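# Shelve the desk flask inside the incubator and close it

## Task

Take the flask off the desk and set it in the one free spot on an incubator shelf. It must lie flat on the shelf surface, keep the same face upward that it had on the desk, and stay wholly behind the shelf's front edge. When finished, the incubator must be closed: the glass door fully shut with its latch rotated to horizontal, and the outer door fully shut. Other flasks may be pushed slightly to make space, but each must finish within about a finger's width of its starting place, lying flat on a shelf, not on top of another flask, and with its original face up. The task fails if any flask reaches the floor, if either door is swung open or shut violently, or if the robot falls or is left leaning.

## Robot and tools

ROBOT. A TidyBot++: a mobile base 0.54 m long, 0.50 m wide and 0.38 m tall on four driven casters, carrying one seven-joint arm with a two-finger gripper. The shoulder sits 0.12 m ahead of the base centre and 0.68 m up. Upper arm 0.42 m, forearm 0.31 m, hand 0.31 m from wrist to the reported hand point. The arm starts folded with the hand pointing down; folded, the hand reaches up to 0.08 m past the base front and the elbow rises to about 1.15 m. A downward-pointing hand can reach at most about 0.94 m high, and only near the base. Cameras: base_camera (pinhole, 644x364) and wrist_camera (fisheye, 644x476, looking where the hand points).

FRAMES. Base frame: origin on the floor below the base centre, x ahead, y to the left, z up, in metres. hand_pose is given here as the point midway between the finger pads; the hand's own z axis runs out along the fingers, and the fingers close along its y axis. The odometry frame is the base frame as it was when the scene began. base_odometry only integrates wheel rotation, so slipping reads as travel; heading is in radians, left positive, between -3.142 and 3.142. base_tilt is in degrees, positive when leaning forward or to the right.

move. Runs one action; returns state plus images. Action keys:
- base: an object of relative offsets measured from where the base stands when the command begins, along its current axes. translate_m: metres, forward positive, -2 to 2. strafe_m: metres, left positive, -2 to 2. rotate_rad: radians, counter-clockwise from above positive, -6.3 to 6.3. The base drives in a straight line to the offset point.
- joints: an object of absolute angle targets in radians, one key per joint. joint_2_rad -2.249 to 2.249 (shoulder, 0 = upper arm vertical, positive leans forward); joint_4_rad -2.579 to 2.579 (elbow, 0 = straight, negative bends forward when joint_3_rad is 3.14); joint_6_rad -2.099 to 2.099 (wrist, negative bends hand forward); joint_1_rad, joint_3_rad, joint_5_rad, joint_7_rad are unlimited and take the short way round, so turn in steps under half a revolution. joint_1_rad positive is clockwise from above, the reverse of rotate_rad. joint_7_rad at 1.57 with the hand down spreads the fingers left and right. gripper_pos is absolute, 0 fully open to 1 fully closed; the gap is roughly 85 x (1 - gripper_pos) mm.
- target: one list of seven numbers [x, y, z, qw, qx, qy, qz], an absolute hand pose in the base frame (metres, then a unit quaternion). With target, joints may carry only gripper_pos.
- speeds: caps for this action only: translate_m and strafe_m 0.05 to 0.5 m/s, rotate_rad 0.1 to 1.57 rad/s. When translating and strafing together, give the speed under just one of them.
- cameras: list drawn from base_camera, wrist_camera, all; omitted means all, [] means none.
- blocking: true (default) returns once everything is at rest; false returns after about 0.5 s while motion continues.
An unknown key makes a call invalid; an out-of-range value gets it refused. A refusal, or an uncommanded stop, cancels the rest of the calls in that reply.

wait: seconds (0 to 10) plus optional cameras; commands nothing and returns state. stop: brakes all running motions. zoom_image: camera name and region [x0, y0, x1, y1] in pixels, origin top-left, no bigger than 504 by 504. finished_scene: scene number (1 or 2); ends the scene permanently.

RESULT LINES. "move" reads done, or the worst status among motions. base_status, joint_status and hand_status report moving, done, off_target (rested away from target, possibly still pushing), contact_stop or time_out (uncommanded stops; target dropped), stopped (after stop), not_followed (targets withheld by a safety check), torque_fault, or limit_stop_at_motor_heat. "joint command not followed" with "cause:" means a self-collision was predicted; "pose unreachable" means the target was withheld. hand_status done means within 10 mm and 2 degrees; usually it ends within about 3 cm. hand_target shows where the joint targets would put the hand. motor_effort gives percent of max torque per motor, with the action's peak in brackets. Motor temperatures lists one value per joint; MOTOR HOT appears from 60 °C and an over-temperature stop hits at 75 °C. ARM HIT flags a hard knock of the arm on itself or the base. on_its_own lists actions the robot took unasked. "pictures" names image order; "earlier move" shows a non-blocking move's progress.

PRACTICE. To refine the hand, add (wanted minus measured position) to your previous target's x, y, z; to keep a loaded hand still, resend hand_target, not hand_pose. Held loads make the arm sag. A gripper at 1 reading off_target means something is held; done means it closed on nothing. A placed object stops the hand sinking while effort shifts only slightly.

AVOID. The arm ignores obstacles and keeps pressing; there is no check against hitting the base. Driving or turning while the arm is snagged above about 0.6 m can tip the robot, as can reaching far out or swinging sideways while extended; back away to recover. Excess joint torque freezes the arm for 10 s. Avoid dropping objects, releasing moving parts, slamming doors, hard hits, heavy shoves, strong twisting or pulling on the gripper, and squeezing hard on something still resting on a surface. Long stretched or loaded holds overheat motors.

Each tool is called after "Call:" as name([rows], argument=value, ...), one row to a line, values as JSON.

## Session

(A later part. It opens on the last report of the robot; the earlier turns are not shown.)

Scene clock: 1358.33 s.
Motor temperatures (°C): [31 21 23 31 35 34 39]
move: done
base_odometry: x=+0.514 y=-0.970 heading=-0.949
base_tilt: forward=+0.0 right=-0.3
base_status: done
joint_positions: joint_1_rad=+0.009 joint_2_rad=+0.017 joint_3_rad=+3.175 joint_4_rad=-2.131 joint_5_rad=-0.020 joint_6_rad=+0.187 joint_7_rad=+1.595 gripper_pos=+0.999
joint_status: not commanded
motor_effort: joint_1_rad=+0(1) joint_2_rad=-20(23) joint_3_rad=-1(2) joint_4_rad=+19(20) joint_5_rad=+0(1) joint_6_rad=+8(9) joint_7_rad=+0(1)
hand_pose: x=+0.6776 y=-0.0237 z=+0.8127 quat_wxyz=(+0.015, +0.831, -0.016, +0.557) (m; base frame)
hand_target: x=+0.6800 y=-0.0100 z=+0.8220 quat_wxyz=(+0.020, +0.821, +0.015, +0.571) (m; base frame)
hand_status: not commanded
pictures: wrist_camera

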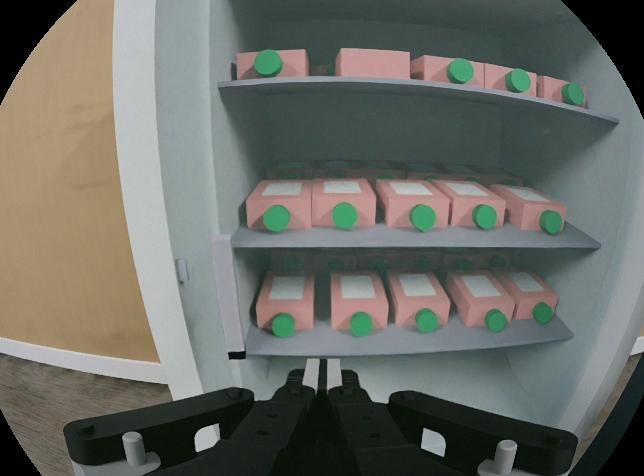

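Call:
move(base={"translate_m": 0.06, "strafe_m": 0.1}, speeds={"translate_m": 0.08}, cameras=["wrist_camera"])

Call:
zoom_image(camera="wrist_camera", region=[180, 230, 430, 430])

Scene clock: 1374.30 s.
Motor temperatures (°C): [31 21 23 31 35 34 39]
move: done
base_odometry: x=+0.630 y=-0.961 heading=-0.949
base_tilt: forward=+0.1 right=-0.3
base_status: done
joint_positions: joint_1_rad=+0.008 joint_2_rad=+0.017 joint_3_rad=+3.174 joint_4_rad=-2.131 joint_5_rad=-0.020 joint_6_rad=+0.187 joint_7_rad=+1.595 gripper_pos=+0.999
joint_status: not commanded
motor_effort: joint_1_rad=-1(2) joint_2_rad=-20(21) joint_3_rad=+0(3) joint_4_rad=+19(20) joint_5_rad=+0(1) joint_6_rad=+9(9) joint_7_rad=+1(1)
hand_pose: x=+0.6777 y=-0.0226 z=+0.8127 quat_wxyz=(+0.015, +0.831, -0.016, +0.557) (m; base frame)
hand_target: x=+0.6800 y=-0.0100 z=+0.8220 quat_wxyz=(+0.020, +0.821, +0.015, +0.571) (m; base frame)
hand_status: not commanded
pictures: wrist_camera

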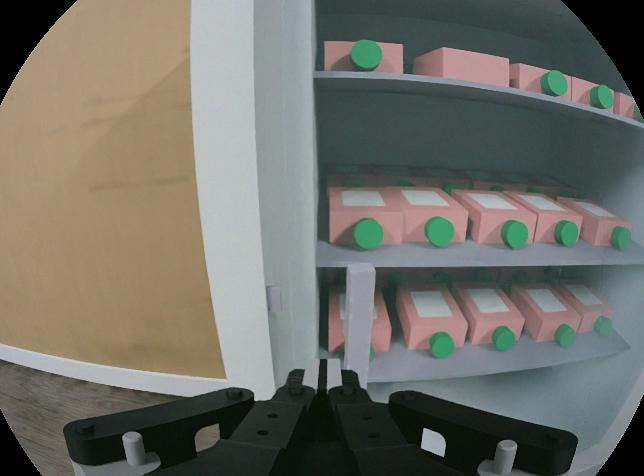

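Scaled by 2.016.

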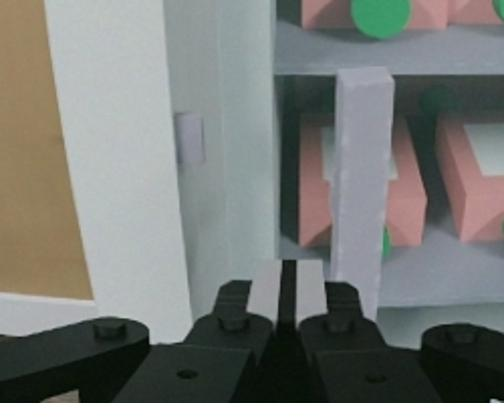

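Call:
move(base={"translate_m": 0.13, "strafe_m": 0.012}, speeds={"translate_m": 0.06}, cameras=["wrist_camera"])

Call:
zoom_image(camera="wrist_camera", region=[180, 230, 430, 430])

Scene clock: 1385.30 s.
Motor temperatures (°C): [31 21 23 31 35 34 39]
move: done
base_odometry: x=+0.716 y=-1.059 heading=-0.949
base_tilt: forward=+0.0 right=-0.3
base_status: done
joint_positions: joint_1_rad=+0.008 joint_2_rad=+0.018 joint_3_rad=+3.174 joint_4_rad=-2.131 joint_5_rad=-0.020 joint_6_rad=+0.187 joint_7_rad=+1.595 gripper_pos=+0.999
joint_status: not commanded
motor_effort: joint_1_rad=-1(1) joint_2_rad=-20(21) joint_3_rad=-1(2) joint_4_rad=+19(21) joint_5_rad=+0(1) joint_6_rad=+8(9) joint_7_rad=+0(1)
hand_pose: x=+0.6775 y=-0.0226 z=+0.8123 quat_wxyz=(+0.015, +0.831, -0.016, +0.556) (m; base frame)
hand_target: x=+0.6800 y=-0.0100 z=+0.8220 quat_wxyz=(+0.020, +0.821, +0.015, +0.571) (m; base frame)
hand_status: not commanded
pictures: wrist_camera

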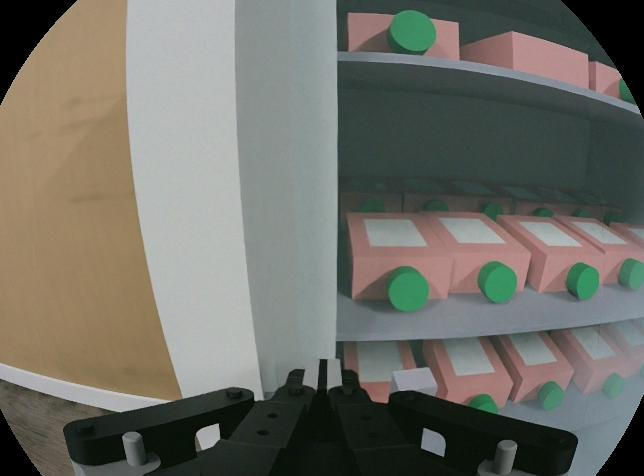

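Scaled by 2.016.

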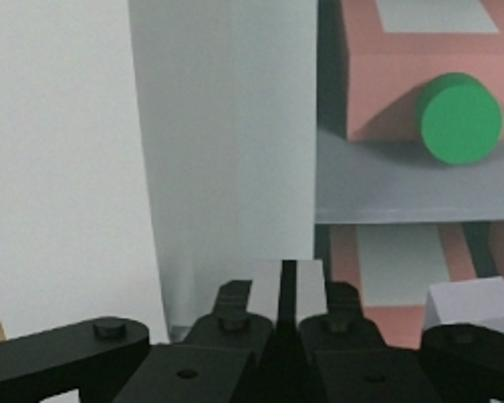

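Call:
move(base={"translate_m": -0.2}, speeds={"translate_m": 0.1}, cameras=[])

Call:
move(base={"strafe_m": -0.13}, target=[0.68, -0.01, 0.75, 0.02, 0.82, 0.015, 0.57], cameras=["wrist_camera"])

Call:
zoom_image(camera="wrist_camera", region=[140, 130, 440, 400])

Scene clock: 1403.83 s.
Motor temperatures (°C): [31 21 23 31 35 34 39]
move: done
base_odometry: x=+0.599 y=-0.896 heading=-0.949
base_tilt: forward=+0.1 right=-0.3
base_status: done
joint_positions: joint_1_rad=+0.008 joint_2_rad=+0.018 joint_3_rad=+3.174 joint_4_rad=-2.132 joint_5_rad=-0.020 joint_6_rad=+0.187 joint_7_rad=+1.595 gripper_pos=+0.999
joint_status: not commanded
motor_effort: joint_1_rad=+0(2) joint_2_rad=-20(22) joint_3_rad=+0(2) joint_4_rad=+19(20) joint_5_rad=+0(1) joint_6_rad=+9(9) joint_7_rad=+0(1)
hand_pose: x=+0.6775 y=-0.0226 z=+0.8117 quat_wxyz=(+0.015, +0.831, -0.016, +0.556) (m; base frame)
hand_target: x=+0.6800 y=-0.0100 z=+0.8220 quat_wxyz=(+0.020, +0.821, +0.015, +0.571) (m; base frame)
hand_status: not commanded
pictures: none
No camera images: "cameras" was empty.

Scene clock: 1405.20 s.
Motor temperatures (°C): [31 21 23 31 35 34 39]
move: off_target
base_odometry: x=+0.493 y=-0.972 heading=-0.949
base_tilt: forward=+0.0 right=-0.3
base_status: done
joint_positions: joint_1_rad=+0.009 joint_2_rad=+0.158 joint_3_rad=+3.173 joint_4_rad=-2.274 joint_5_rad=-0.020 joint_6_rad=+0.457 joint_7_rad=+1.595 gripper_pos=+0.999
joint_status: not commanded
motor_effort: joint_1_rad=+0(3) joint_2_rad=-21(24) joint_3_rad=-1(4) joint_4_rad=+16(19) joint_5_rad=+0(1) joint_6_rad=+8(9) joint_7_rad=+1(1)
hand_pose: x=+0.6760 y=-0.0234 z=+0.7363 quat_wxyz=(+0.019, +0.835, -0.015, +0.550) (m; base frame)
hand_target: x=+0.6800 y=-0.0100 z=+0.7500 quat_wxyz=(+0.020, +0.821, +0.015, +0.571) (m; base frame)
hand_status: off_target (0.020 m and 4.4 deg from the pose sent, 0.063 m and 4.1 deg at the start)
pictures: wrist_camera

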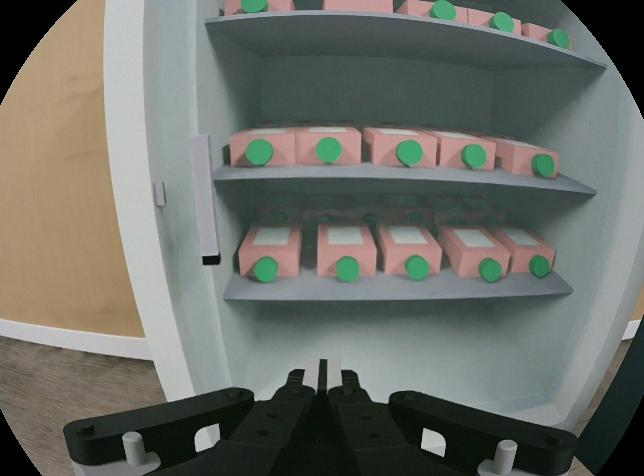

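Scaled by 1.680.

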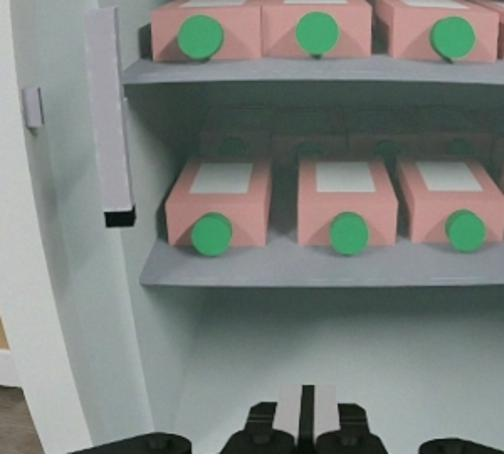

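Call:
move(base={"translate_m": 0.2, "strafe_m": 0.045}, speeds={"translate_m": 0.06}, cameras=["wrist_camera"])

Call:
zoom_image(camera="wrist_camera", region=[140, 200, 440, 440])

Scene clock: 1419.27 s.
Motor temperatures (°C): [31 21 23 31 35 34 39]
move: done
base_odometry: x=+0.646 y=-1.109 heading=-0.949
base_tilt: forward=+0.1 right=-0.3
base_status: done
joint_positions: joint_1_rad=+0.009 joint_2_rad=+0.158 joint_3_rad=+3.173 joint_4_rad=-2.275 joint_5_rad=-0.020 joint_6_rad=+0.461 joint_7_rad=+1.595 gripper_pos=+0.999
joint_status: not commanded
motor_effort: joint_1_rad=+0(1) joint_2_rad=-21(24) joint_3_rad=-1(2) joint_4_rad=+16(18) joint_5_rad=+0(1) joint_6_rad=+8(9) joint_7_rad=+0(1)
hand_pose: x=+0.6763 y=-0.0234 z=+0.7370 quat_wxyz=(+0.019, +0.834, -0.015, +0.552) (m; base frame)
hand_target: x=+0.6800 y=-0.0100 z=+0.7500 quat_wxyz=(+0.020, +0.821, +0.015, +0.571) (m; base frame)
hand_status: not commanded
pictures: wrist_camera

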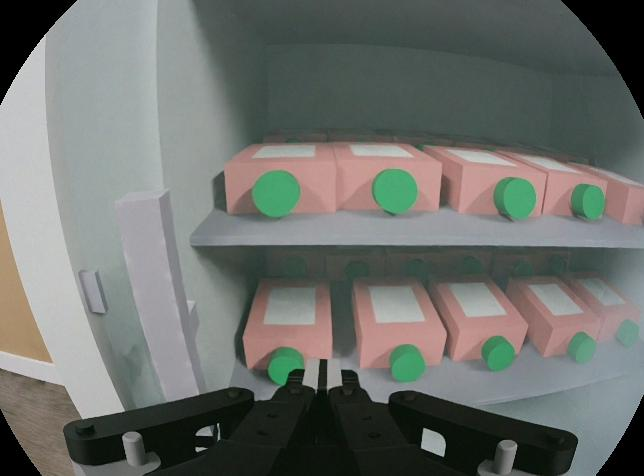

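Scaled by 1.680.

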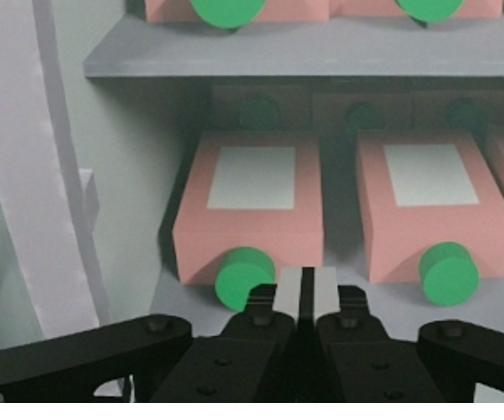

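Call:
move(base={"translate_m": 0.05}, speeds={"translate_m": 0.05}, cameras=["wrist_camera"])

Scene clock: 1424.70 s.
Motor temperatures (°C): [31 21 23 31 35 34 39]
move: done
base_odometry: x=+0.676 y=-1.149 heading=-0.949
base_tilt: forward=+0.1 right=-0.3
base_status: done
joint_positions: joint_1_rad=+0.009 joint_2_rad=+0.158 joint_3_rad=+3.173 joint_4_rad=-2.276 joint_5_rad=-0.020 joint_6_rad=+0.462 joint_7_rad=+1.595 gripper_pos=+0.999
joint_status: not commanded
motor_effort: joint_1_rad=+0(2) joint_2_rad=-22(24) joint_3_rad=-1(2) joint_4_rad=+16(18) joint_5_rad=+0(1) joint_6_rad=+8(9) joint_7_rad=+1(1)
hand_pose: x=+0.6761 y=-0.0234 z=+0.7367 quat_wxyz=(+0.019, +0.834, -0.015, +0.552) (m; base frame)
hand_target: x=+0.6800 y=-0.0100 z=+0.7500 quat_wxyz=(+0.020, +0.821, +0.015, +0.571) (m; base frame)
hand_status: not commanded
pictures: wrist_camera

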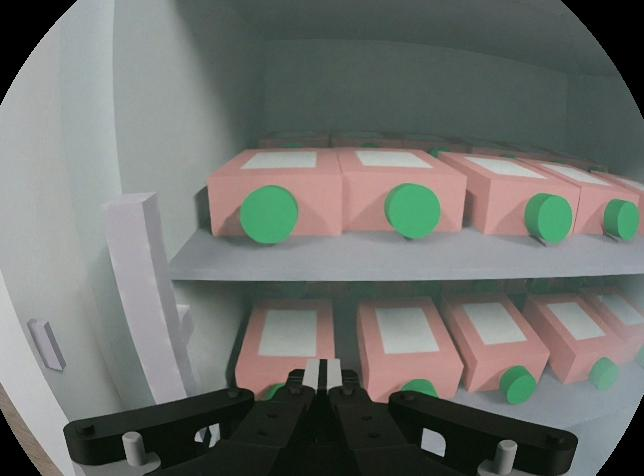

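Call:
move(base={"translate_m": 0.04}, speeds={"translate_m": 0.05}, cameras=[])

Call:
move(base={"translate_m": 0.02}, speeds={"translate_m": 0.05}, cameras=["wrist_camera"])

Scene clock: 1432.40 s.
Motor temperatures (°C): [31 21 23 31 35 34 39]
move: done
base_odometry: x=+0.699 y=-1.181 heading=-0.949
base_tilt: forward=+0.0 right=-0.3
base_status: done
joint_positions: joint_1_rad=+0.009 joint_2_rad=+0.099 joint_3_rad=+3.173 joint_4_rad=-2.343 joint_5_rad=-0.020 joint_6_rad=+0.462 joint_7_rad=+1.595 gripper_pos=+0.999
joint_status: not commanded
motor_effort: joint_1_rad=-4(4) joint_2_rad=-9(23) joint_3_rad=-4(4) joint_4_rad=+27(30) joint_5_rad=+2(2) joint_6_rad=+11(12) joint_7_rad=+1(1)
hand_pose: x=+0.6486 y=-0.0227 z=+0.7361 quat_wxyz=(+0.018, +0.836, -0.016, +0.548) (m; base frame)
hand_target: x=+0.6800 y=-0.0100 z=+0.7500 quat_wxyz=(+0.020, +0.821, +0.015, +0.571) (m; base frame)
hand_status: not commanded
pictures: none
No camera images: "cameras" was empty.

Scene clock: 1433.30 s.
Motor temperatures (°C): [31 21 23 31 35 34 39]
move: done
base_odometry: x=+0.710 y=-1.197 heading=-0.949
base_tilt: forward=+0.0 right=-0.3
base_status: done
joint_positions: joint_1_rad=+0.010 joint_2_rad=+0.058 joint_3_rad=+3.173 joint_4_rad=-2.387 joint_5_rad=-0.020 joint_6_rad=+0.462 joint_7_rad=+1.595 gripper_pos=+0.999
joint_status: not commanded
motor_effort: joint_1_rad=-3(5) joint_2_rad=+0(10) joint_3_rad=-4(5) joint_4_rad=+34(37) joint_5_rad=+2(2) joint_6_rad=+13(14) joint_7_rad=+1(1)
hand_pose: x=+0.6301 y=-0.0225 z=+0.7359 quat_wxyz=(+0.018, +0.837, -0.016, +0.547) (m; base frame)
hand_target: x=+0.6800 y=-0.0100 z=+0.7500 quat_wxyz=(+0.020, +0.821, +0.015, +0.571) (m; base frame)
hand_status: not commanded
pictures: wrist_camera

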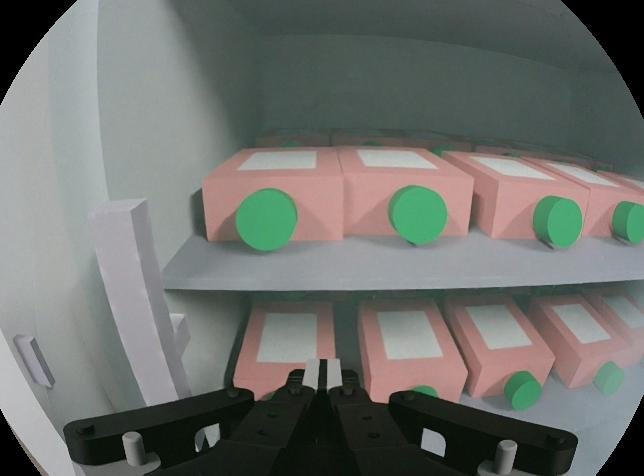

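Call:
move(base={"translate_m": -0.025}, speeds={"translate_m": 0.05}, cameras=[])

Call:
move(base={"strafe_m": 0.05}, speeds={"strafe_m": 0.05}, cameras=["wrist_camera"])

Scene clock: 1443.80 s.
Motor temperatures (°C): [31 21 23 31 35 34 39]
move: done
base_odometry: x=+0.695 y=-1.176 heading=-0.949
base_tilt: forward=+0.0 right=-0.3
base_status: done
joint_positions: joint_1_rad=+0.009 joint_2_rad=+0.113 joint_3_rad=+3.173 joint_4_rad=-2.328 joint_5_rad=-0.020 joint_6_rad=+0.462 joint_7_rad=+1.595 gripper_pos=+0.999
joint_status: not commanded
motor_effort: joint_1_rad=-1(3) joint_2_rad=-11(16) joint_3_rad=-1(5) joint_4_rad=+24(33) joint_5_rad=+1(2) joint_6_rad=+11(13) joint_7_rad=+0(1)
hand_pose: x=+0.6548 y=-0.0230 z=+0.7362 quat_wxyz=(+0.018, +0.835, -0.016, +0.549) (m; base frame)
hand_target: x=+0.6800 y=-0.0100 z=+0.7500 quat_wxyz=(+0.020, +0.821, +0.015, +0.571) (m; base frame)
hand_status: not commanded
pictures: none
No camera images: "cameras" was empty.

Scene clock: 1445.27 s.
Motor temperatures (°C): [31 21 23 31 35 34 39]
move: done
base_odometry: x=+0.736 y=-1.147 heading=-0.949
base_tilt: forward=+0.1 right=-0.3
base_status: done
joint_positions: joint_1_rad=+0.022 joint_2_rad=+0.133 joint_3_rad=+3.184 joint_4_rad=-2.325 joint_5_rad=-0.020 joint_6_rad=+0.462 joint_7_rad=+1.595 gripper_pos=+0.999
joint_status: not commanded
motor_effort: joint_1_rad=-5(7) joint_2_rad=-18(19) joint_3_rad=-5(8) joint_4_rad=+24(25) joint_5_rad=+2(3) joint_6_rad=+12(13) joint_7_rad=+1(1)
hand_pose: x=+0.6561 y=-0.0355 z=+0.7266 quat_wxyz=(+0.025, +0.840, -0.025, +0.541) (m; base frame)
hand_target: x=+0.6800 y=-0.0100 z=+0.7500 quat_wxyz=(+0.020, +0.821, +0.015, +0.571) (m; base frame)
hand_status: not commanded
pictures: wrist_camera

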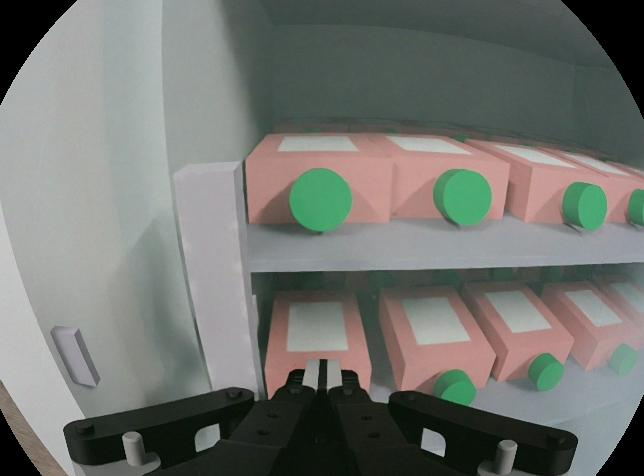

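Call:
move(base={"strafe_m": 0.05}, speeds={"strafe_m": 0.05}, cameras=["wrist_camera"])

Scene clock: 1451.93 s.
Motor temperatures (°C): [31 21 23 31 35 34 39]
move: done
base_odometry: x=+0.777 y=-1.118 heading=-0.949
base_tilt: forward=+0.1 right=-0.3
base_status: done
joint_positions: joint_1_rad=+0.029 joint_2_rad=+0.140 joint_3_rad=+3.191 joint_4_rad=-2.325 joint_5_rad=-0.020 joint_6_rad=+0.462 joint_7_rad=+1.595 gripper_pos=+0.999
joint_status: not commanded
motor_effort: joint_1_rad=-5(8) joint_2_rad=-20(20) joint_3_rad=-6(9) joint_4_rad=+23(25) joint_5_rad=+2(4) joint_6_rad=+13(13) joint_7_rad=+0(1)
hand_pose: x=+0.6560 y=-0.0428 z=+0.7229 quat_wxyz=(+0.029, +0.842, -0.030, +0.538) (m; base frame)
hand_target: x=+0.6800 y=-0.0100 z=+0.7500 quat_wxyz=(+0.020, +0.821, +0.015, +0.571) (m; base frame)
hand_status: not commanded
pictures: wrist_camera

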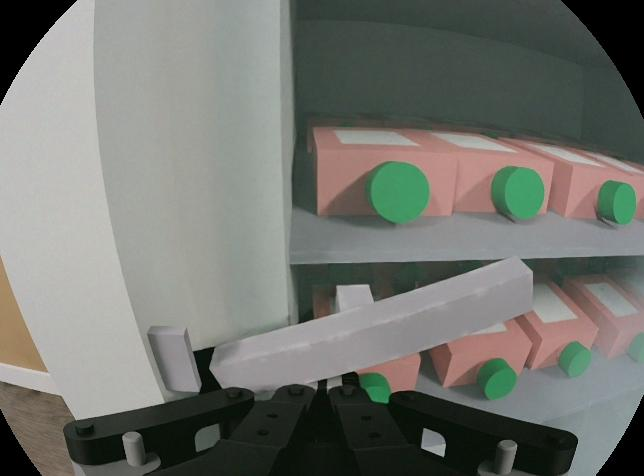

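Call:
move(base={"strafe_m": 0.02}, speeds={"strafe_m": 0.05}, cameras=["wrist_camera"])

Call:
move(target=[0.68, -0.02, 0.765, 0.02, 0.82, 0.0, 0.57], cameras=["wrist_camera"])

Scene clock: 1467.00 s.
Motor temperatures (°C): [31 21 23 31 35 34 39]
move: done
base_odometry: x=+0.793 y=-1.106 heading=-0.950
base_tilt: forward=+0.0 right=-0.3
base_status: done
joint_positions: joint_1_rad=+0.035 joint_2_rad=+0.141 joint_3_rad=+3.196 joint_4_rad=-2.326 joint_5_rad=-0.020 joint_6_rad=+0.462 joint_7_rad=+1.595 gripper_pos=+0.999
joint_status: not commanded
motor_effort: joint_1_rad=-6(9) joint_2_rad=-18(20) joint_3_rad=-7(10) joint_4_rad=+23(26) joint_5_rad=+3(4) joint_6_rad=+12(14) joint_7_rad=+0(1)
hand_pose: x=+0.6554 y=-0.0488 z=+0.7224 quat_wxyz=(+0.033, +0.842, -0.035, +0.538) (m; base frame)
hand_target: x=+0.6800 y=-0.0100 z=+0.7500 quat_wxyz=(+0.020, +0.821, +0.015, +0.571) (m; base frame)
hand_status: not commanded
pictures: wrist_camera

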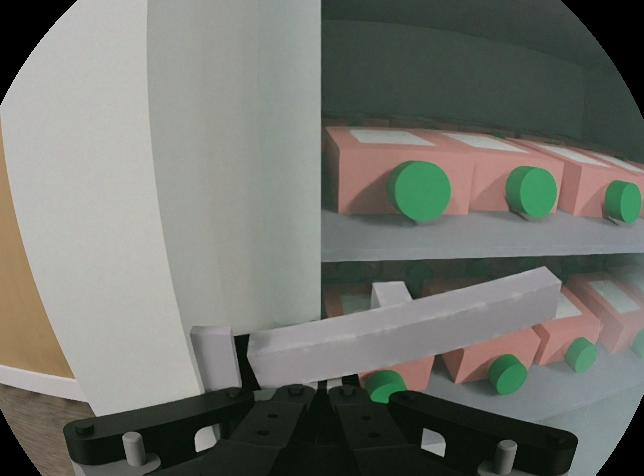

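Scene clock: 1467.67 s.
Motor temperatures (°C): [31 21 23 31 35 34 39]
move: off_target
base_odometry: x=+0.793 y=-1.106 heading=-0.950
base_tilt: forward=+0.0 right=-0.3
base_status: not commanded
joint_positions: joint_1_rad=+0.035 joint_2_rad=+0.135 joint_3_rad=+3.196 joint_4_rad=-2.315 joint_5_rad=-0.020 joint_6_rad=+0.433 joint_7_rad=+1.595 gripper_pos=+0.999
joint_status: not commanded
motor_effort: joint_1_rad=-5(7) joint_2_rad=-20(21) joint_3_rad=-5(8) joint_4_rad=+25(25) joint_5_rad=+2(3) joint_6_rad=+13(13) joint_7_rad=+0(0)
hand_pose: x=+0.6552 y=-0.0490 z=+0.7223 quat_wxyz=(+0.032, +0.845, -0.035, +0.532) (m; base frame)
hand_target: x=+0.6800 y=-0.0200 z=+0.7650 quat_wxyz=(+0.020, +0.821, +0.000, +0.571) (m; base frame)
hand_status: off_target (0.057 m and 6.7 deg from the pose sent, 0.057 m and 6.2 deg at the start)
pictures: wrist_camera

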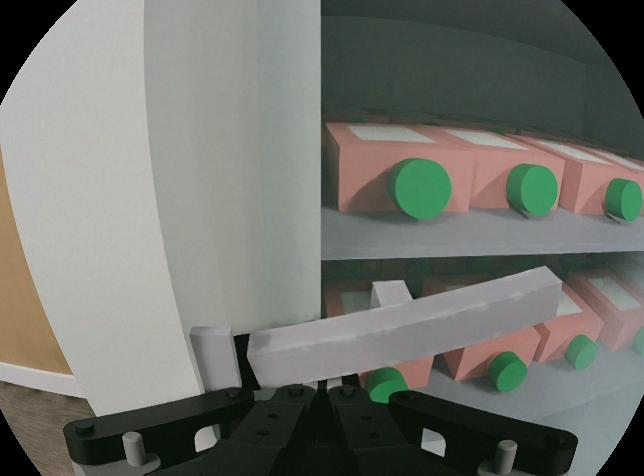

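Call:
move(target=[0.68, -0.03, 0.80, 0.02, 0.82, 0.0, 0.57], cameras=["wrist_camera"])

Scene clock: 1475.23 s.
Motor temperatures (°C): [31 21 23 31 35 34 39]
move: off_target
base_odometry: x=+0.793 y=-1.106 heading=-0.950
base_tilt: forward=+0.0 right=-0.4
base_status: not commanded
joint_positions: joint_1_rad=+0.056 joint_2_rad=+0.101 joint_3_rad=+3.189 joint_4_rad=-2.262 joint_5_rad=+0.073 joint_6_rad=+0.301 joint_7_rad=+1.556 gripper_pos=+0.999
joint_status: not commanded
motor_effort: joint_1_rad=-3(5) joint_2_rad=-26(28) joint_3_rad=-2(6) joint_4_rad=+27(29) joint_5_rad=+1(2) joint_6_rad=+17(18) joint_7_rad=+0(1)
hand_pose: x=+0.6552 y=-0.0469 z=+0.7295 quat_wxyz=(+0.033, +0.858, -0.013, +0.512) (m; base frame)
hand_target: x=+0.6800 y=-0.0300 z=+0.8000 quat_wxyz=(+0.020, +0.821, +0.000, +0.571) (m; base frame)
hand_status: off_target (0.077 m and 8.2 deg from the pose sent, 0.084 m and 6.7 deg at the start)
pictures: wrist_camera

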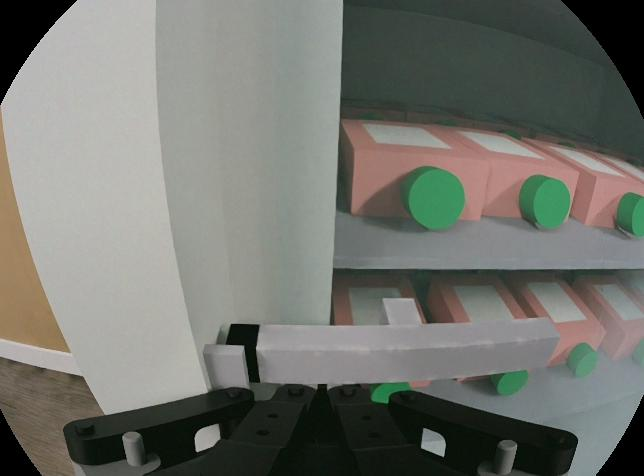

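Call:
move(target=[0.68, -0.035, 0.825, 0.02, 0.82, 0.0, 0.57], cameras=["wrist_camera"])

Call:
zoom_image(camera="wrist_camera", region=[180, 220, 620, 440])

Scene clock: 1482.50 s.
Motor temperatures (°C): [31 21 23 31 35 34 39]
move: off_target
base_odometry: x=+0.793 y=-1.106 heading=-0.950
base_tilt: forward=+0.0 right=-0.4
base_status: not commanded
joint_positions: joint_1_rad=+0.060 joint_2_rad=+0.089 joint_3_rad=+3.193 joint_4_rad=-2.217 joint_5_rad=+0.203 joint_6_rad=+0.196 joint_7_rad=+1.437 gripper_pos=+0.999
joint_status: not commanded
motor_effort: joint_1_rad=-3(4) joint_2_rad=-30(30) joint_3_rad=-4(5) joint_4_rad=+30(31) joint_5_rad=+0(1) joint_6_rad=+18(19) joint_7_rad=+1(1)
hand_pose: x=+0.6544 y=-0.0463 z=+0.7292 quat_wxyz=(+0.028, +0.871, -0.010, +0.491) (m; base frame)
hand_target: x=+0.6800 y=-0.0350 z=+0.8250 quat_wxyz=(+0.020, +0.821, +0.000, +0.571) (m; base frame)
hand_status: off_target (0.100 m and 10.9 deg from the pose sent, 0.099 m and 8.2 deg at the start)
pictures: wrist_camera

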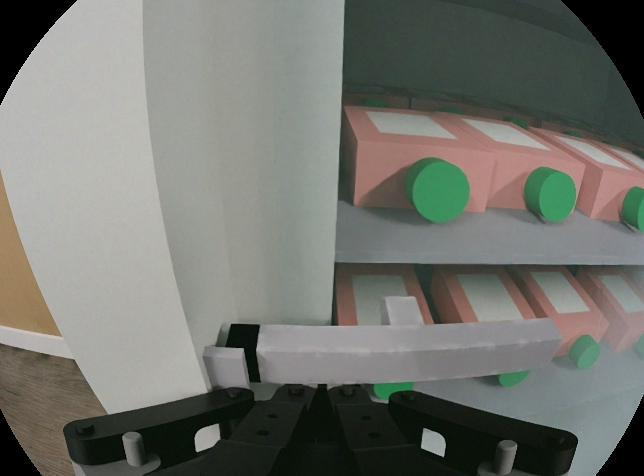

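Scaled by 1.145.

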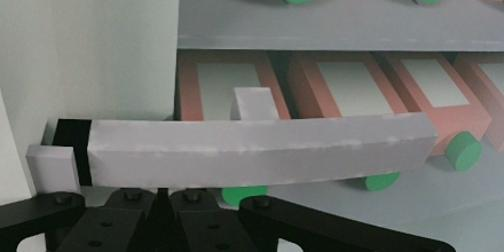

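Call:
move(target=[0.66, -0.045, 0.73, 0.03, 0.83, -0.01, 0.55], cameras=[])

Call:
move(base={"translate_m": -0.15}, speeds={"translate_m": 0.06}, cameras=["wrist_camera"])

Call:
zoom_image(camera="wrist_camera", region=[180, 180, 480, 420])

Scene clock: 1490.20 s.
Motor temperatures (°C): [31 22 23 31 35 34 39]
move: done
base_odometry: x=+0.793 y=-1.106 heading=-0.950
base_tilt: forward=+0.1 right=-0.3
base_status: not commanded
joint_positions: joint_1_rad=+0.070 joint_2_rad=+0.129 joint_3_rad=+3.193 joint_4_rad=-2.321 joint_5_rad=+0.149 joint_6_rad=+0.455 joint_7_rad=+1.481 gripper_pos=+0.999
joint_status: not commanded
motor_effort: joint_1_rad=-1(4) joint_2_rad=-20(30) joint_3_rad=-2(5) joint_4_rad=+17(31) joint_5_rad=+0(1) joint_6_rad=+9(19) joint_7_rad=+1(1)
hand_pose: x=+0.6555 y=-0.0434 z=+0.7276 quat_wxyz=(+0.020, +0.841, -0.013, +0.540) (m; base frame)
hand_target: x=+0.6600 y=-0.0450 z=+0.7300 quat_wxyz=(+0.030, +0.833, -0.010, +0.552) (m; base frame)
hand_status: done (0.005 m and 2.0 deg from the pose sent, 0.006 m and 8.2 deg at the start)
pictures: none
No camera images: "cameras" was empty.

Scene clock: 1493.30 s.
Motor temperatures (°C): [31 22 23 31 35 34 39]
move: done
base_odometry: x=+0.706 y=-0.984 heading=-0.950
base_tilt: forward=+0.0 right=-0.3
base_status: done
joint_positions: joint_1_rad=+0.070 joint_2_rad=+0.139 joint_3_rad=+3.191 joint_4_rad=-2.322 joint_5_rad=+0.149 joint_6_rad=+0.460 joint_7_rad=+1.481 gripper_pos=+0.999
joint_status: not commanded
motor_effort: joint_1_rad=+0(2) joint_2_rad=-20(22) joint_3_rad=-1(2) joint_4_rad=+16(17) joint_5_rad=+0(1) joint_6_rad=+8(9) joint_7_rad=+0(1)
hand_pose: x=+0.6563 y=-0.0421 z=+0.7233 quat_wxyz=(+0.019, +0.843, -0.012, +0.538) (m; base frame)
hand_target: x=+0.6600 y=-0.0450 z=+0.7300 quat_wxyz=(+0.030, +0.833, -0.010, +0.552) (m; base frame)
hand_status: not commanded
pictures: wrist_camera

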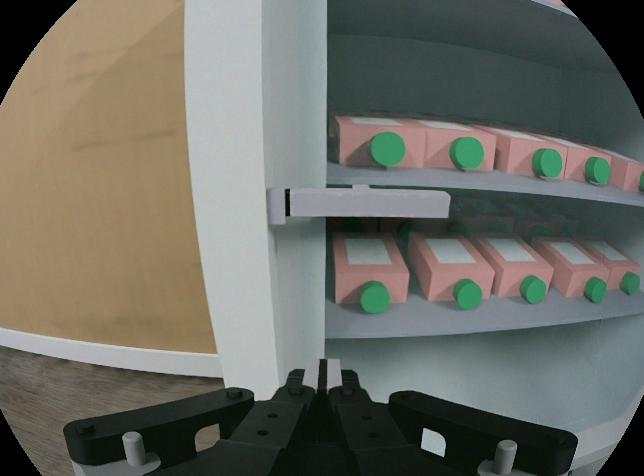

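Scaled by 1.680.

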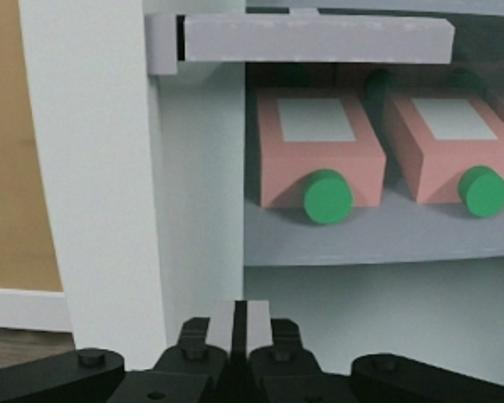

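Call:
move(base={"translate_m": -0.8}, speeds={"translate_m": 0.3}, cameras=[])

Call:
move(base={"rotate_rad": -0.25}, target=[0.68, 0.0, 0.99, 0.0, 0.799, 0.0, 0.602])

Scene clock: 1501.43 s.
Motor temperatures (°C): [31 21 23 31 35 34 39]
move: done
base_odometry: x=+0.240 y=-0.334 heading=-0.950
base_tilt: forward=+0.0 right=-0.3
base_status: done
joint_positions: joint_1_rad=+0.070 joint_2_rad=+0.146 joint_3_rad=+3.191 joint_4_rad=-2.324 joint_5_rad=+0.149 joint_6_rad=+0.461 joint_7_rad=+1.481 gripper_pos=+0.999
joint_status: not commanded
motor_effort: joint_1_rad=+0(1) joint_2_rad=-21(23) joint_3_rad=+0(2) joint_4_rad=+15(17) joint_5_rad=+0(1) joint_6_rad=+8(9) joint_7_rad=+1(1)
hand_pose: x=+0.6560 y=-0.0420 z=+0.7190 quat_wxyz=(+0.019, +0.845, -0.012, +0.535) (m; base frame)
hand_target: x=+0.6600 y=-0.0450 z=+0.7300 quat_wxyz=(+0.030, +0.833, -0.010, +0.552) (m; base frame)
hand_status: not commanded
pictures: none
No camera images: "cameras" was empty.

Scene clock: 1503.53 s.
Motor temperatures (°C): [31 22 23 31 35 34 39]
move: off_target
base_odometry: x=+0.240 y=-0.333 heading=-1.200
base_tilt: forward=+0.0 right=-0.4
base_status: done
joint_positions: joint_1_rad=-0.001 joint_2_rad=-0.110 joint_3_rad=+3.175 joint_4_rad=-1.786 joint_5_rad=+0.068 joint_6_rad=-0.149 joint_7_rad=+1.500 gripper_pos=+0.999
joint_status: not commanded
motor_effort: joint_1_rad=+0(3) joint_2_rad=-18(23) joint_3_rad=+0(4) joint_4_rad=+22(22) joint_5_rad=+0(1) joint_6_rad=+9(9) joint_7_rad=+0(1)
hand_pose: x=+0.6869 y=-0.0208 z=+0.9887 quat_wxyz=(+0.011, +0.791, -0.018, +0.612) (m; base frame)
hand_target: x=+0.6800 y=+0.0000 z=+0.9900 quat_wxyz=(+0.000, +0.799, +0.000, +0.602) (m; base frame)
hand_status: off_target (0.022 m and 2.8 deg from the pose sent, 0.275 m and 9.6 deg at the start)
pictures: base_camera, wrist_camera

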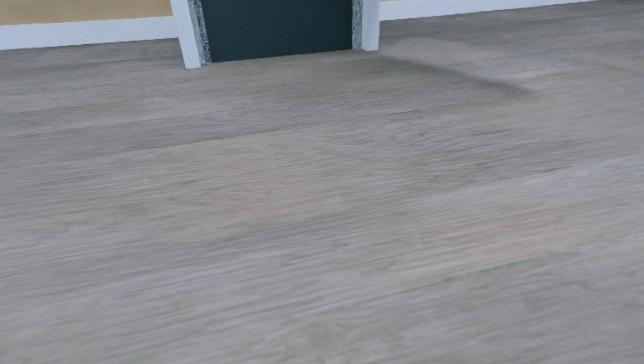

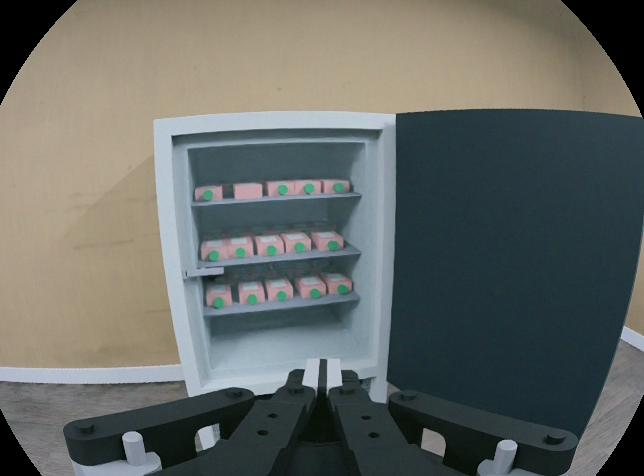

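Call:
move(base={"rotate_rad": 0.25}, cameras=[])

Call:
move(base={"strafe_m": -1.2}, speeds={"strafe_m": 0.3})

Scene clock: 1559.10 s.
Motor temperatures (°C): [31 21 23 31 35 33 39]
move: done
base_odometry: x=+0.240 y=-0.334 heading=-0.950
base_tilt: forward=+0.1 right=-0.3
base_status: done
joint_positions: joint_1_rad=-0.016 joint_2_rad=-0.110 joint_3_rad=+3.162 joint_4_rad=-1.786 joint_5_rad=+0.065 joint_6_rad=-0.151 joint_7_rad=+1.501 gripper_pos=+0.999
joint_status: not commanded
motor_effort: joint_1_rad=+0(3) joint_2_rad=-18(19) joint_3_rad=-1(4) joint_4_rad=+22(23) joint_5_rad=+1(1) joint_6_rad=+9(9) joint_7_rad=+1(1)
hand_pose: x=+0.6869 y=-0.0044 z=+0.9881 quat_wxyz=(+0.002, +0.792, -0.007, +0.611) (m; base frame)
hand_target: x=+0.6800 y=+0.0000 z=+0.9900 quat_wxyz=(+0.000, +0.799, +0.000, +0.602) (m; base frame)
hand_status: not commanded
pictures: none
No camera images: "cameras" was empty.

Scene clock: 1563.97 s.
Motor temperatures (°C): [31 21 23 31 35 33 39]
move: done
base_odometry: x=-0.736 y=-1.031 heading=-0.950
base_tilt: forward=+0.1 right=-0.4
base_status: done
joint_positions: joint_1_rad=-0.016 joint_2_rad=-0.110 joint_3_rad=+3.162 joint_4_rad=-1.785 joint_5_rad=+0.065 joint_6_rad=-0.152 joint_7_rad=+1.501 gripper_pos=+0.999
joint_status: not commanded
motor_effort: joint_1_rad=-1(2) joint_2_rad=-18(18) joint_3_rad=+0(4) joint_4_rad=+22(23) joint_5_rad=+0(1) joint_6_rad=+9(9) joint_7_rad=+0(1)
hand_pose: x=+0.6868 y=-0.0043 z=+0.9882 quat_wxyz=(+0.002, +0.792, -0.007, +0.611) (m; base frame)
hand_target: x=+0.6800 y=+0.0000 z=+0.9900 quat_wxyz=(+0.000, +0.799, +0.000, +0.602) (m; base frame)
hand_status: not commanded
pictures: base_camera, wrist_camera

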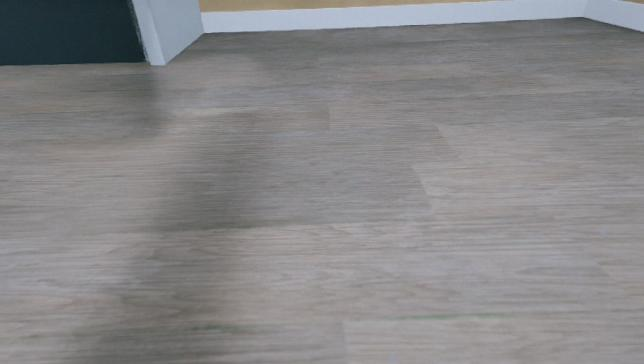

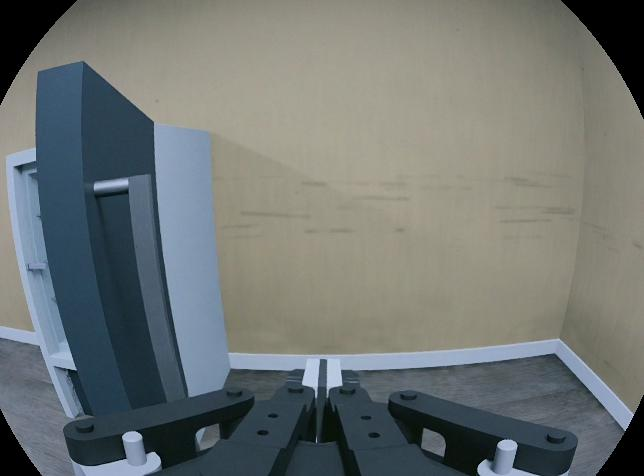

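Call:
move(base={"translate_m": 0.36}, speeds={"translate_m": 0.2}, cameras=[])

Call:
move(base={"strafe_m": 0.25}, speeds={"strafe_m": 0.08})

Scene clock: 1582.60 s.
Motor temperatures (°C): [31 21 23 31 35 33 39]
move: done
base_odometry: x=-0.527 y=-1.324 heading=-0.951
base_tilt: forward=+0.1 right=-0.3
base_status: done
joint_positions: joint_1_rad=-0.016 joint_2_rad=-0.115 joint_3_rad=+3.162 joint_4_rad=-1.785 joint_5_rad=+0.065 joint_6_rad=-0.154 joint_7_rad=+1.501 gripper_pos=+0.999
joint_status: not commanded
motor_effort: joint_1_rad=-1(1) joint_2_rad=-17(21) joint_3_rad=-1(2) joint_4_rad=+22(23) joint_5_rad=+0(1) joint_6_rad=+9(10) joint_7_rad=+1(1)
hand_pose: x=+0.6852 y=-0.0044 z=+0.9909 quat_wxyz=(+0.002, +0.791, -0.007, +0.612) (m; base frame)
hand_target: x=+0.6800 y=+0.0000 z=+0.9900 quat_wxyz=(+0.000, +0.799, +0.000, +0.602) (m; base frame)
hand_status: not commanded
pictures: none
No camera images: "cameras" was empty.

Scene clock: 1586.23 s.
Motor temperatures (°C): [31 21 23 31 35 33 39]
move: done
base_odometry: x=-0.324 y=-1.179 heading=-0.951
base_tilt: forward=+0.0 right=-0.3
base_status: done
joint_positions: joint_1_rad=-0.012 joint_2_rad=-0.115 joint_3_rad=+3.166 joint_4_rad=-1.785 joint_5_rad=+0.065 joint_6_rad=-0.155 joint_7_rad=+1.502 gripper_pos=+0.999
joint_status: not commanded
motor_effort: joint_1_rad=+0(5) joint_2_rad=-17(18) joint_3_rad=-1(6) joint_4_rad=+22(23) joint_5_rad=+0(1) joint_6_rad=+9(9) joint_7_rad=+0(1)
hand_pose: x=+0.6850 y=-0.0099 z=+0.9908 quat_wxyz=(+0.005, +0.791, -0.011, +0.612) (m; base frame)
hand_target: x=+0.6800 y=+0.0000 z=+0.9900 quat_wxyz=(+0.000, +0.799, +0.000, +0.602) (m; base frame)
hand_status: not commanded
pictures: base_camera, wrist_camera

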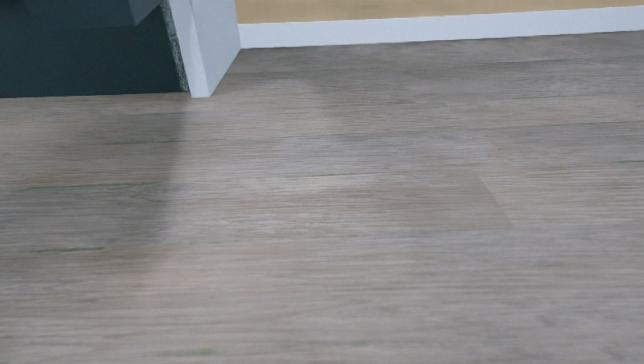

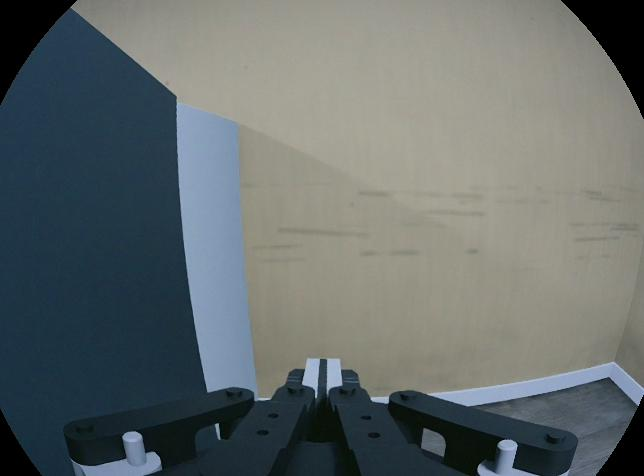

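Call:
move(base={"strafe_m": 0.2}, speeds={"strafe_m": 0.08}, cameras=["wrist_camera"])

Call:
move(base={"strafe_m": 0.15}, speeds={"strafe_m": 0.08}, cameras=["wrist_camera"])

Scene clock: 1595.67 s.
Motor temperatures (°C): [31 21 23 31 35 33 39]
move: done
base_odometry: x=-0.161 y=-1.063 heading=-0.951
base_tilt: forward=+0.0 right=-0.4
base_status: done
joint_positions: joint_1_rad=-0.011 joint_2_rad=-0.116 joint_3_rad=+3.167 joint_4_rad=-1.785 joint_5_rad=+0.065 joint_6_rad=-0.156 joint_7_rad=+1.502 gripper_pos=+0.999
joint_status: not commanded
motor_effort: joint_1_rad=+0(4) joint_2_rad=-18(18) joint_3_rad=-1(5) joint_4_rad=+22(23) joint_5_rad=+0(1) joint_6_rad=+9(9) joint_7_rad=+1(1)
hand_pose: x=+0.6848 y=-0.0109 z=+0.9908 quat_wxyz=(+0.006, +0.791, -0.012, +0.612) (m; base frame)
hand_target: x=+0.6800 y=+0.0000 z=+0.9900 quat_wxyz=(+0.000, +0.799, +0.000, +0.602) (m; base frame)
hand_status: not commanded
pictures: wrist_camera

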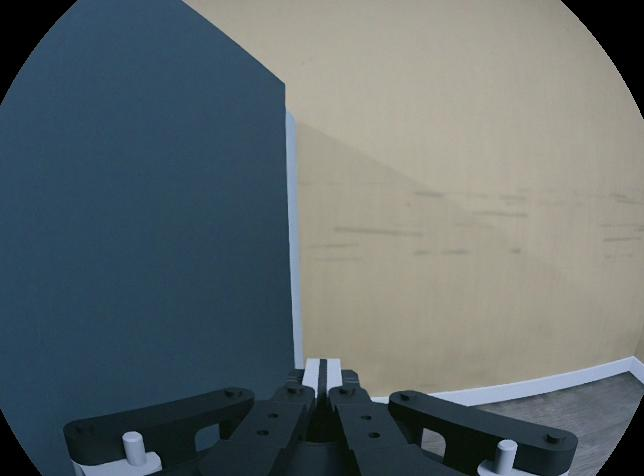

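Scene clock: 1598.07 s.
Motor temperatures (°C): [31 21 23 31 35 33 39]
move: done
base_odometry: x=-0.038 y=-0.976 heading=-0.951
base_tilt: forward=+0.0 right=-0.3
base_status: done
joint_positions: joint_1_rad=-0.011 joint_2_rad=-0.116 joint_3_rad=+3.167 joint_4_rad=-1.785 joint_5_rad=+0.065 joint_6_rad=-0.156 joint_7_rad=+1.502 gripper_pos=+0.999
joint_status: not commanded
motor_effort: joint_1_rad=-1(5) joint_2_rad=-17(19) joint_3_rad=+0(5) joint_4_rad=+22(23) joint_5_rad=+0(1) joint_6_rad=+9(9) joint_7_rad=+1(1)
hand_pose: x=+0.6848 y=-0.0108 z=+0.9908 quat_wxyz=(+0.006, +0.791, -0.012, +0.612) (m; base frame)
hand_target: x=+0.6800 y=+0.0000 z=+0.9900 quat_wxyz=(+0.000, +0.799, +0.000, +0.602) (m; base frame)
hand_status: not commanded
pictures: wrist_camera

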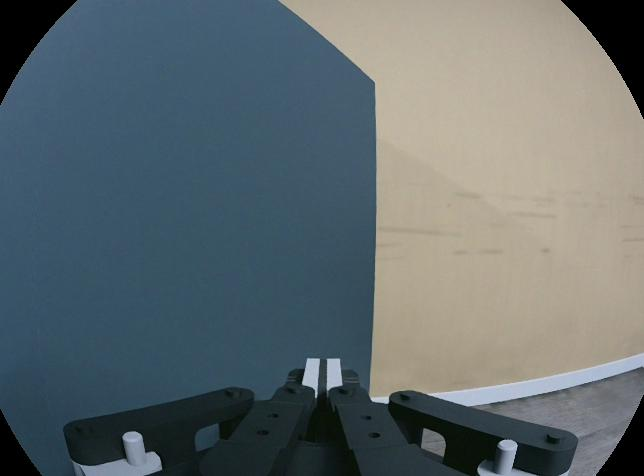

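Call:
move(base={"strafe_m": 0.2}, speeds={"strafe_m": 0.08}, cameras=[])

Call:
move(base={"translate_m": -0.35}, speeds={"translate_m": 0.2})

Scene clock: 1606.23 s.
Motor temperatures (°C): [31 21 23 31 35 33 39]
move: done
base_odometry: x=+0.124 y=-0.860 heading=-0.951
base_tilt: forward=+0.0 right=-0.4
base_status: done
joint_positions: joint_1_rad=-0.002 joint_2_rad=-0.103 joint_3_rad=+3.177 joint_4_rad=-1.771 joint_5_rad=+0.064 joint_6_rad=-0.158 joint_7_rad=+1.502 gripper_pos=+0.999
joint_status: not commanded
motor_effort: joint_1_rad=-3(8) joint_2_rad=-21(26) joint_3_rad=-4(8) joint_4_rad=+22(22) joint_5_rad=+0(1) joint_6_rad=+9(9) joint_7_rad=+0(1)
hand_pose: x=+0.6900 y=-0.0213 z=+0.9909 quat_wxyz=(+0.011, +0.791, -0.019, +0.611) (m; base frame)
hand_target: x=+0.6800 y=+0.0000 z=+0.9900 quat_wxyz=(+0.000, +0.799, +0.000, +0.602) (m; base frame)
hand_status: not commanded
pictures: none
No camera images: "cameras" was empty.

Scene clock: 1610.77 s.
Motor temperatures (°C): [31 22 23 31 35 33 39]
move: time_out
base_odometry: x=-0.077 y=-0.577 heading=-0.951
base_tilt: forward=+0.1 right=-0.3
base_status: translate_m time_out (by the wheels' count: -0.347 of -0.350)
joint_positions: joint_1_rad=+0.021 joint_2_rad=+0.063 joint_3_rad=+3.211 joint_4_rad=-1.649 joint_5_rad=+0.033 joint_6_rad=-0.081 joint_7_rad=+1.502 gripper_pos=+1.000
joint_status: not commanded
motor_effort: joint_1_rad=-4(19) joint_2_rad=-54(65) joint_3_rad=-6(22) joint_4_rad=+1(21) joint_5_rad=+3(7) joint_6_rad=-8(22) joint_7_rad=+5(9)
hand_pose: x=+0.7586 y=-0.0562 z=+0.9890 quat_wxyz=(+0.020, +0.779, -0.049, +0.624) (m; base frame)
hand_target: x=+0.6800 y=+0.0000 z=+0.9900 quat_wxyz=(+0.000, +0.799, +0.000, +0.602) (m; base frame)
hand_status: not commanded
pictures: base_camera, wrist_camera

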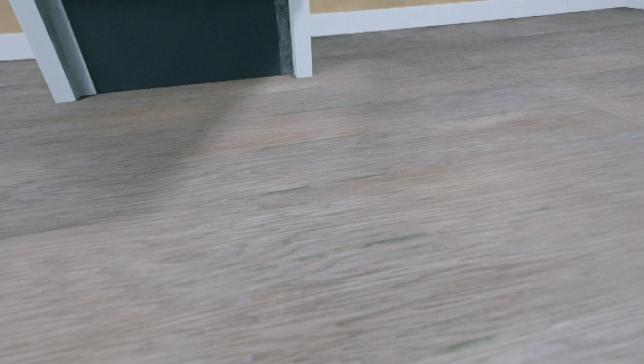

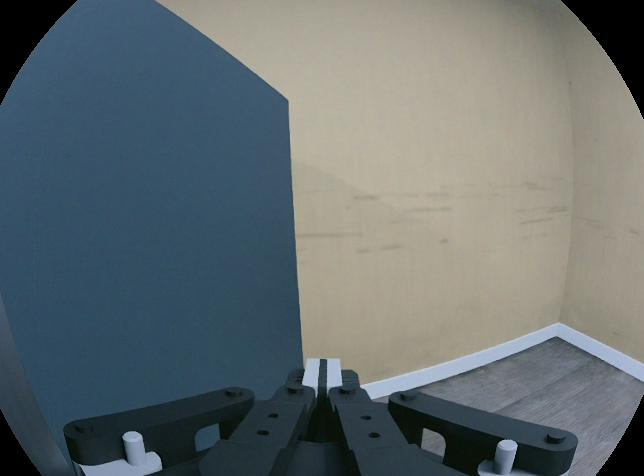

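Call:
move(base={"translate_m": 0.08}, speeds={"translate_m": 0.1})

Call:
move(base={"strafe_m": -0.1}, speeds={"strafe_m": 0.1})

Scene clock: 1643.87 s.
Motor temperatures (°C): [31 23 23 31 35 33 39]
move: done
base_odometry: x=-0.031 y=-0.642 heading=-0.950
base_tilt: forward=+0.0 right=-0.3
base_status: done
joint_positions: joint_1_rad=-0.006 joint_2_rad=-0.108 joint_3_rad=+3.175 joint_4_rad=-1.766 joint_5_rad=+0.033 joint_6_rad=-0.169 joint_7_rad=+1.506 gripper_pos=+1.000
joint_status: not commanded
motor_effort: joint_1_rad=+0(5) joint_2_rad=-18(57) joint_3_rad=+0(7) joint_4_rad=+22(23) joint_5_rad=+0(3) joint_6_rad=+9(9) joint_7_rad=+1(4)
hand_pose: x=+0.6880 y=-0.0170 z=+0.9943 quat_wxyz=(-0.001, +0.791, -0.026, +0.611) (m; base frame)
hand_target: x=+0.6800 y=+0.0000 z=+0.9900 quat_wxyz=(+0.000, +0.799, +0.000, +0.602) (m; base frame)
hand_status: not commanded
pictures: base_camera, wrist_camera

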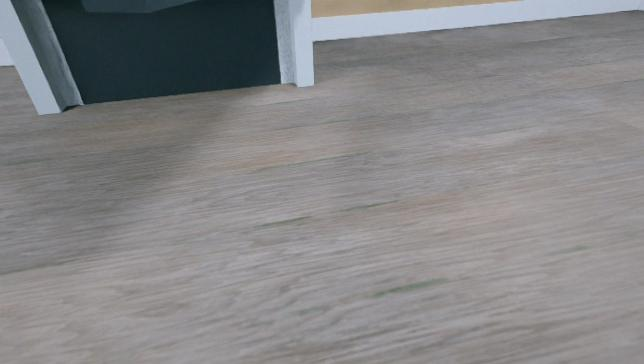

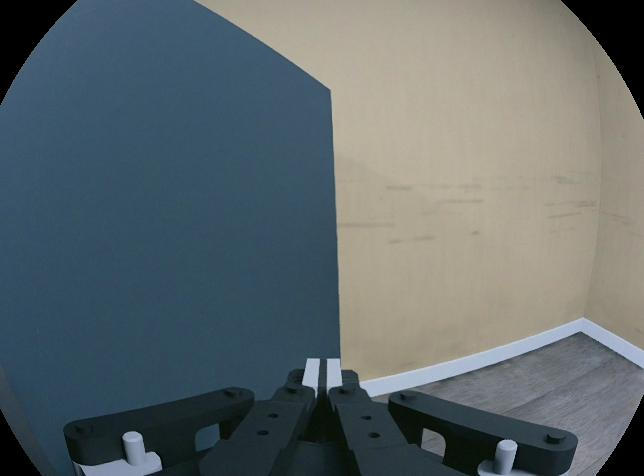

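Scene clock: 1645.40 s.
Motor temperatures (°C): [31 23 23 31 35 33 39]
move: done
base_odometry: x=-0.112 y=-0.700 heading=-0.950
base_tilt: forward=+0.1 right=-0.3
base_status: done
joint_positions: joint_1_rad=-0.010 joint_2_rad=-0.109 joint_3_rad=+3.170 joint_4_rad=-1.766 joint_5_rad=+0.033 joint_6_rad=-0.169 joint_7_rad=+1.506 gripper_pos=+1.000
joint_status: not commanded
motor_effort: joint_1_rad=-1(2) joint_2_rad=-18(19) joint_3_rad=-1(4) joint_4_rad=+22(23) joint_5_rad=+0(1) joint_6_rad=+9(9) joint_7_rad=+1(1)
hand_pose: x=+0.6880 y=-0.0121 z=+0.9945 quat_wxyz=(-0.003, +0.791, -0.023, +0.611) (m; base frame)
hand_target: x=+0.6800 y=+0.0000 z=+0.9900 quat_wxyz=(+0.000, +0.799, +0.000, +0.602) (m; base frame)
hand_status: not commanded
pictures: base_camera, wrist_camera

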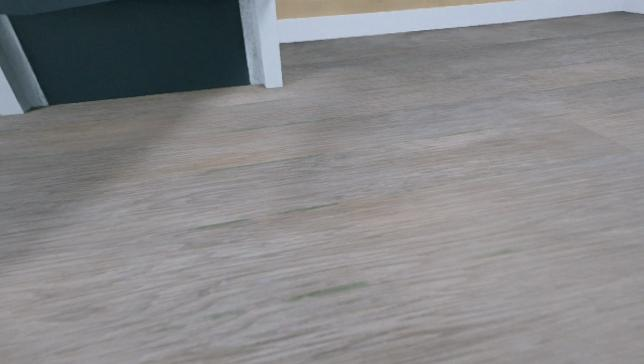

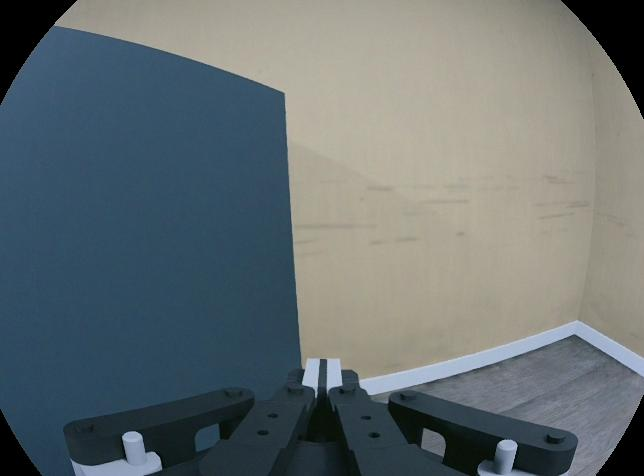

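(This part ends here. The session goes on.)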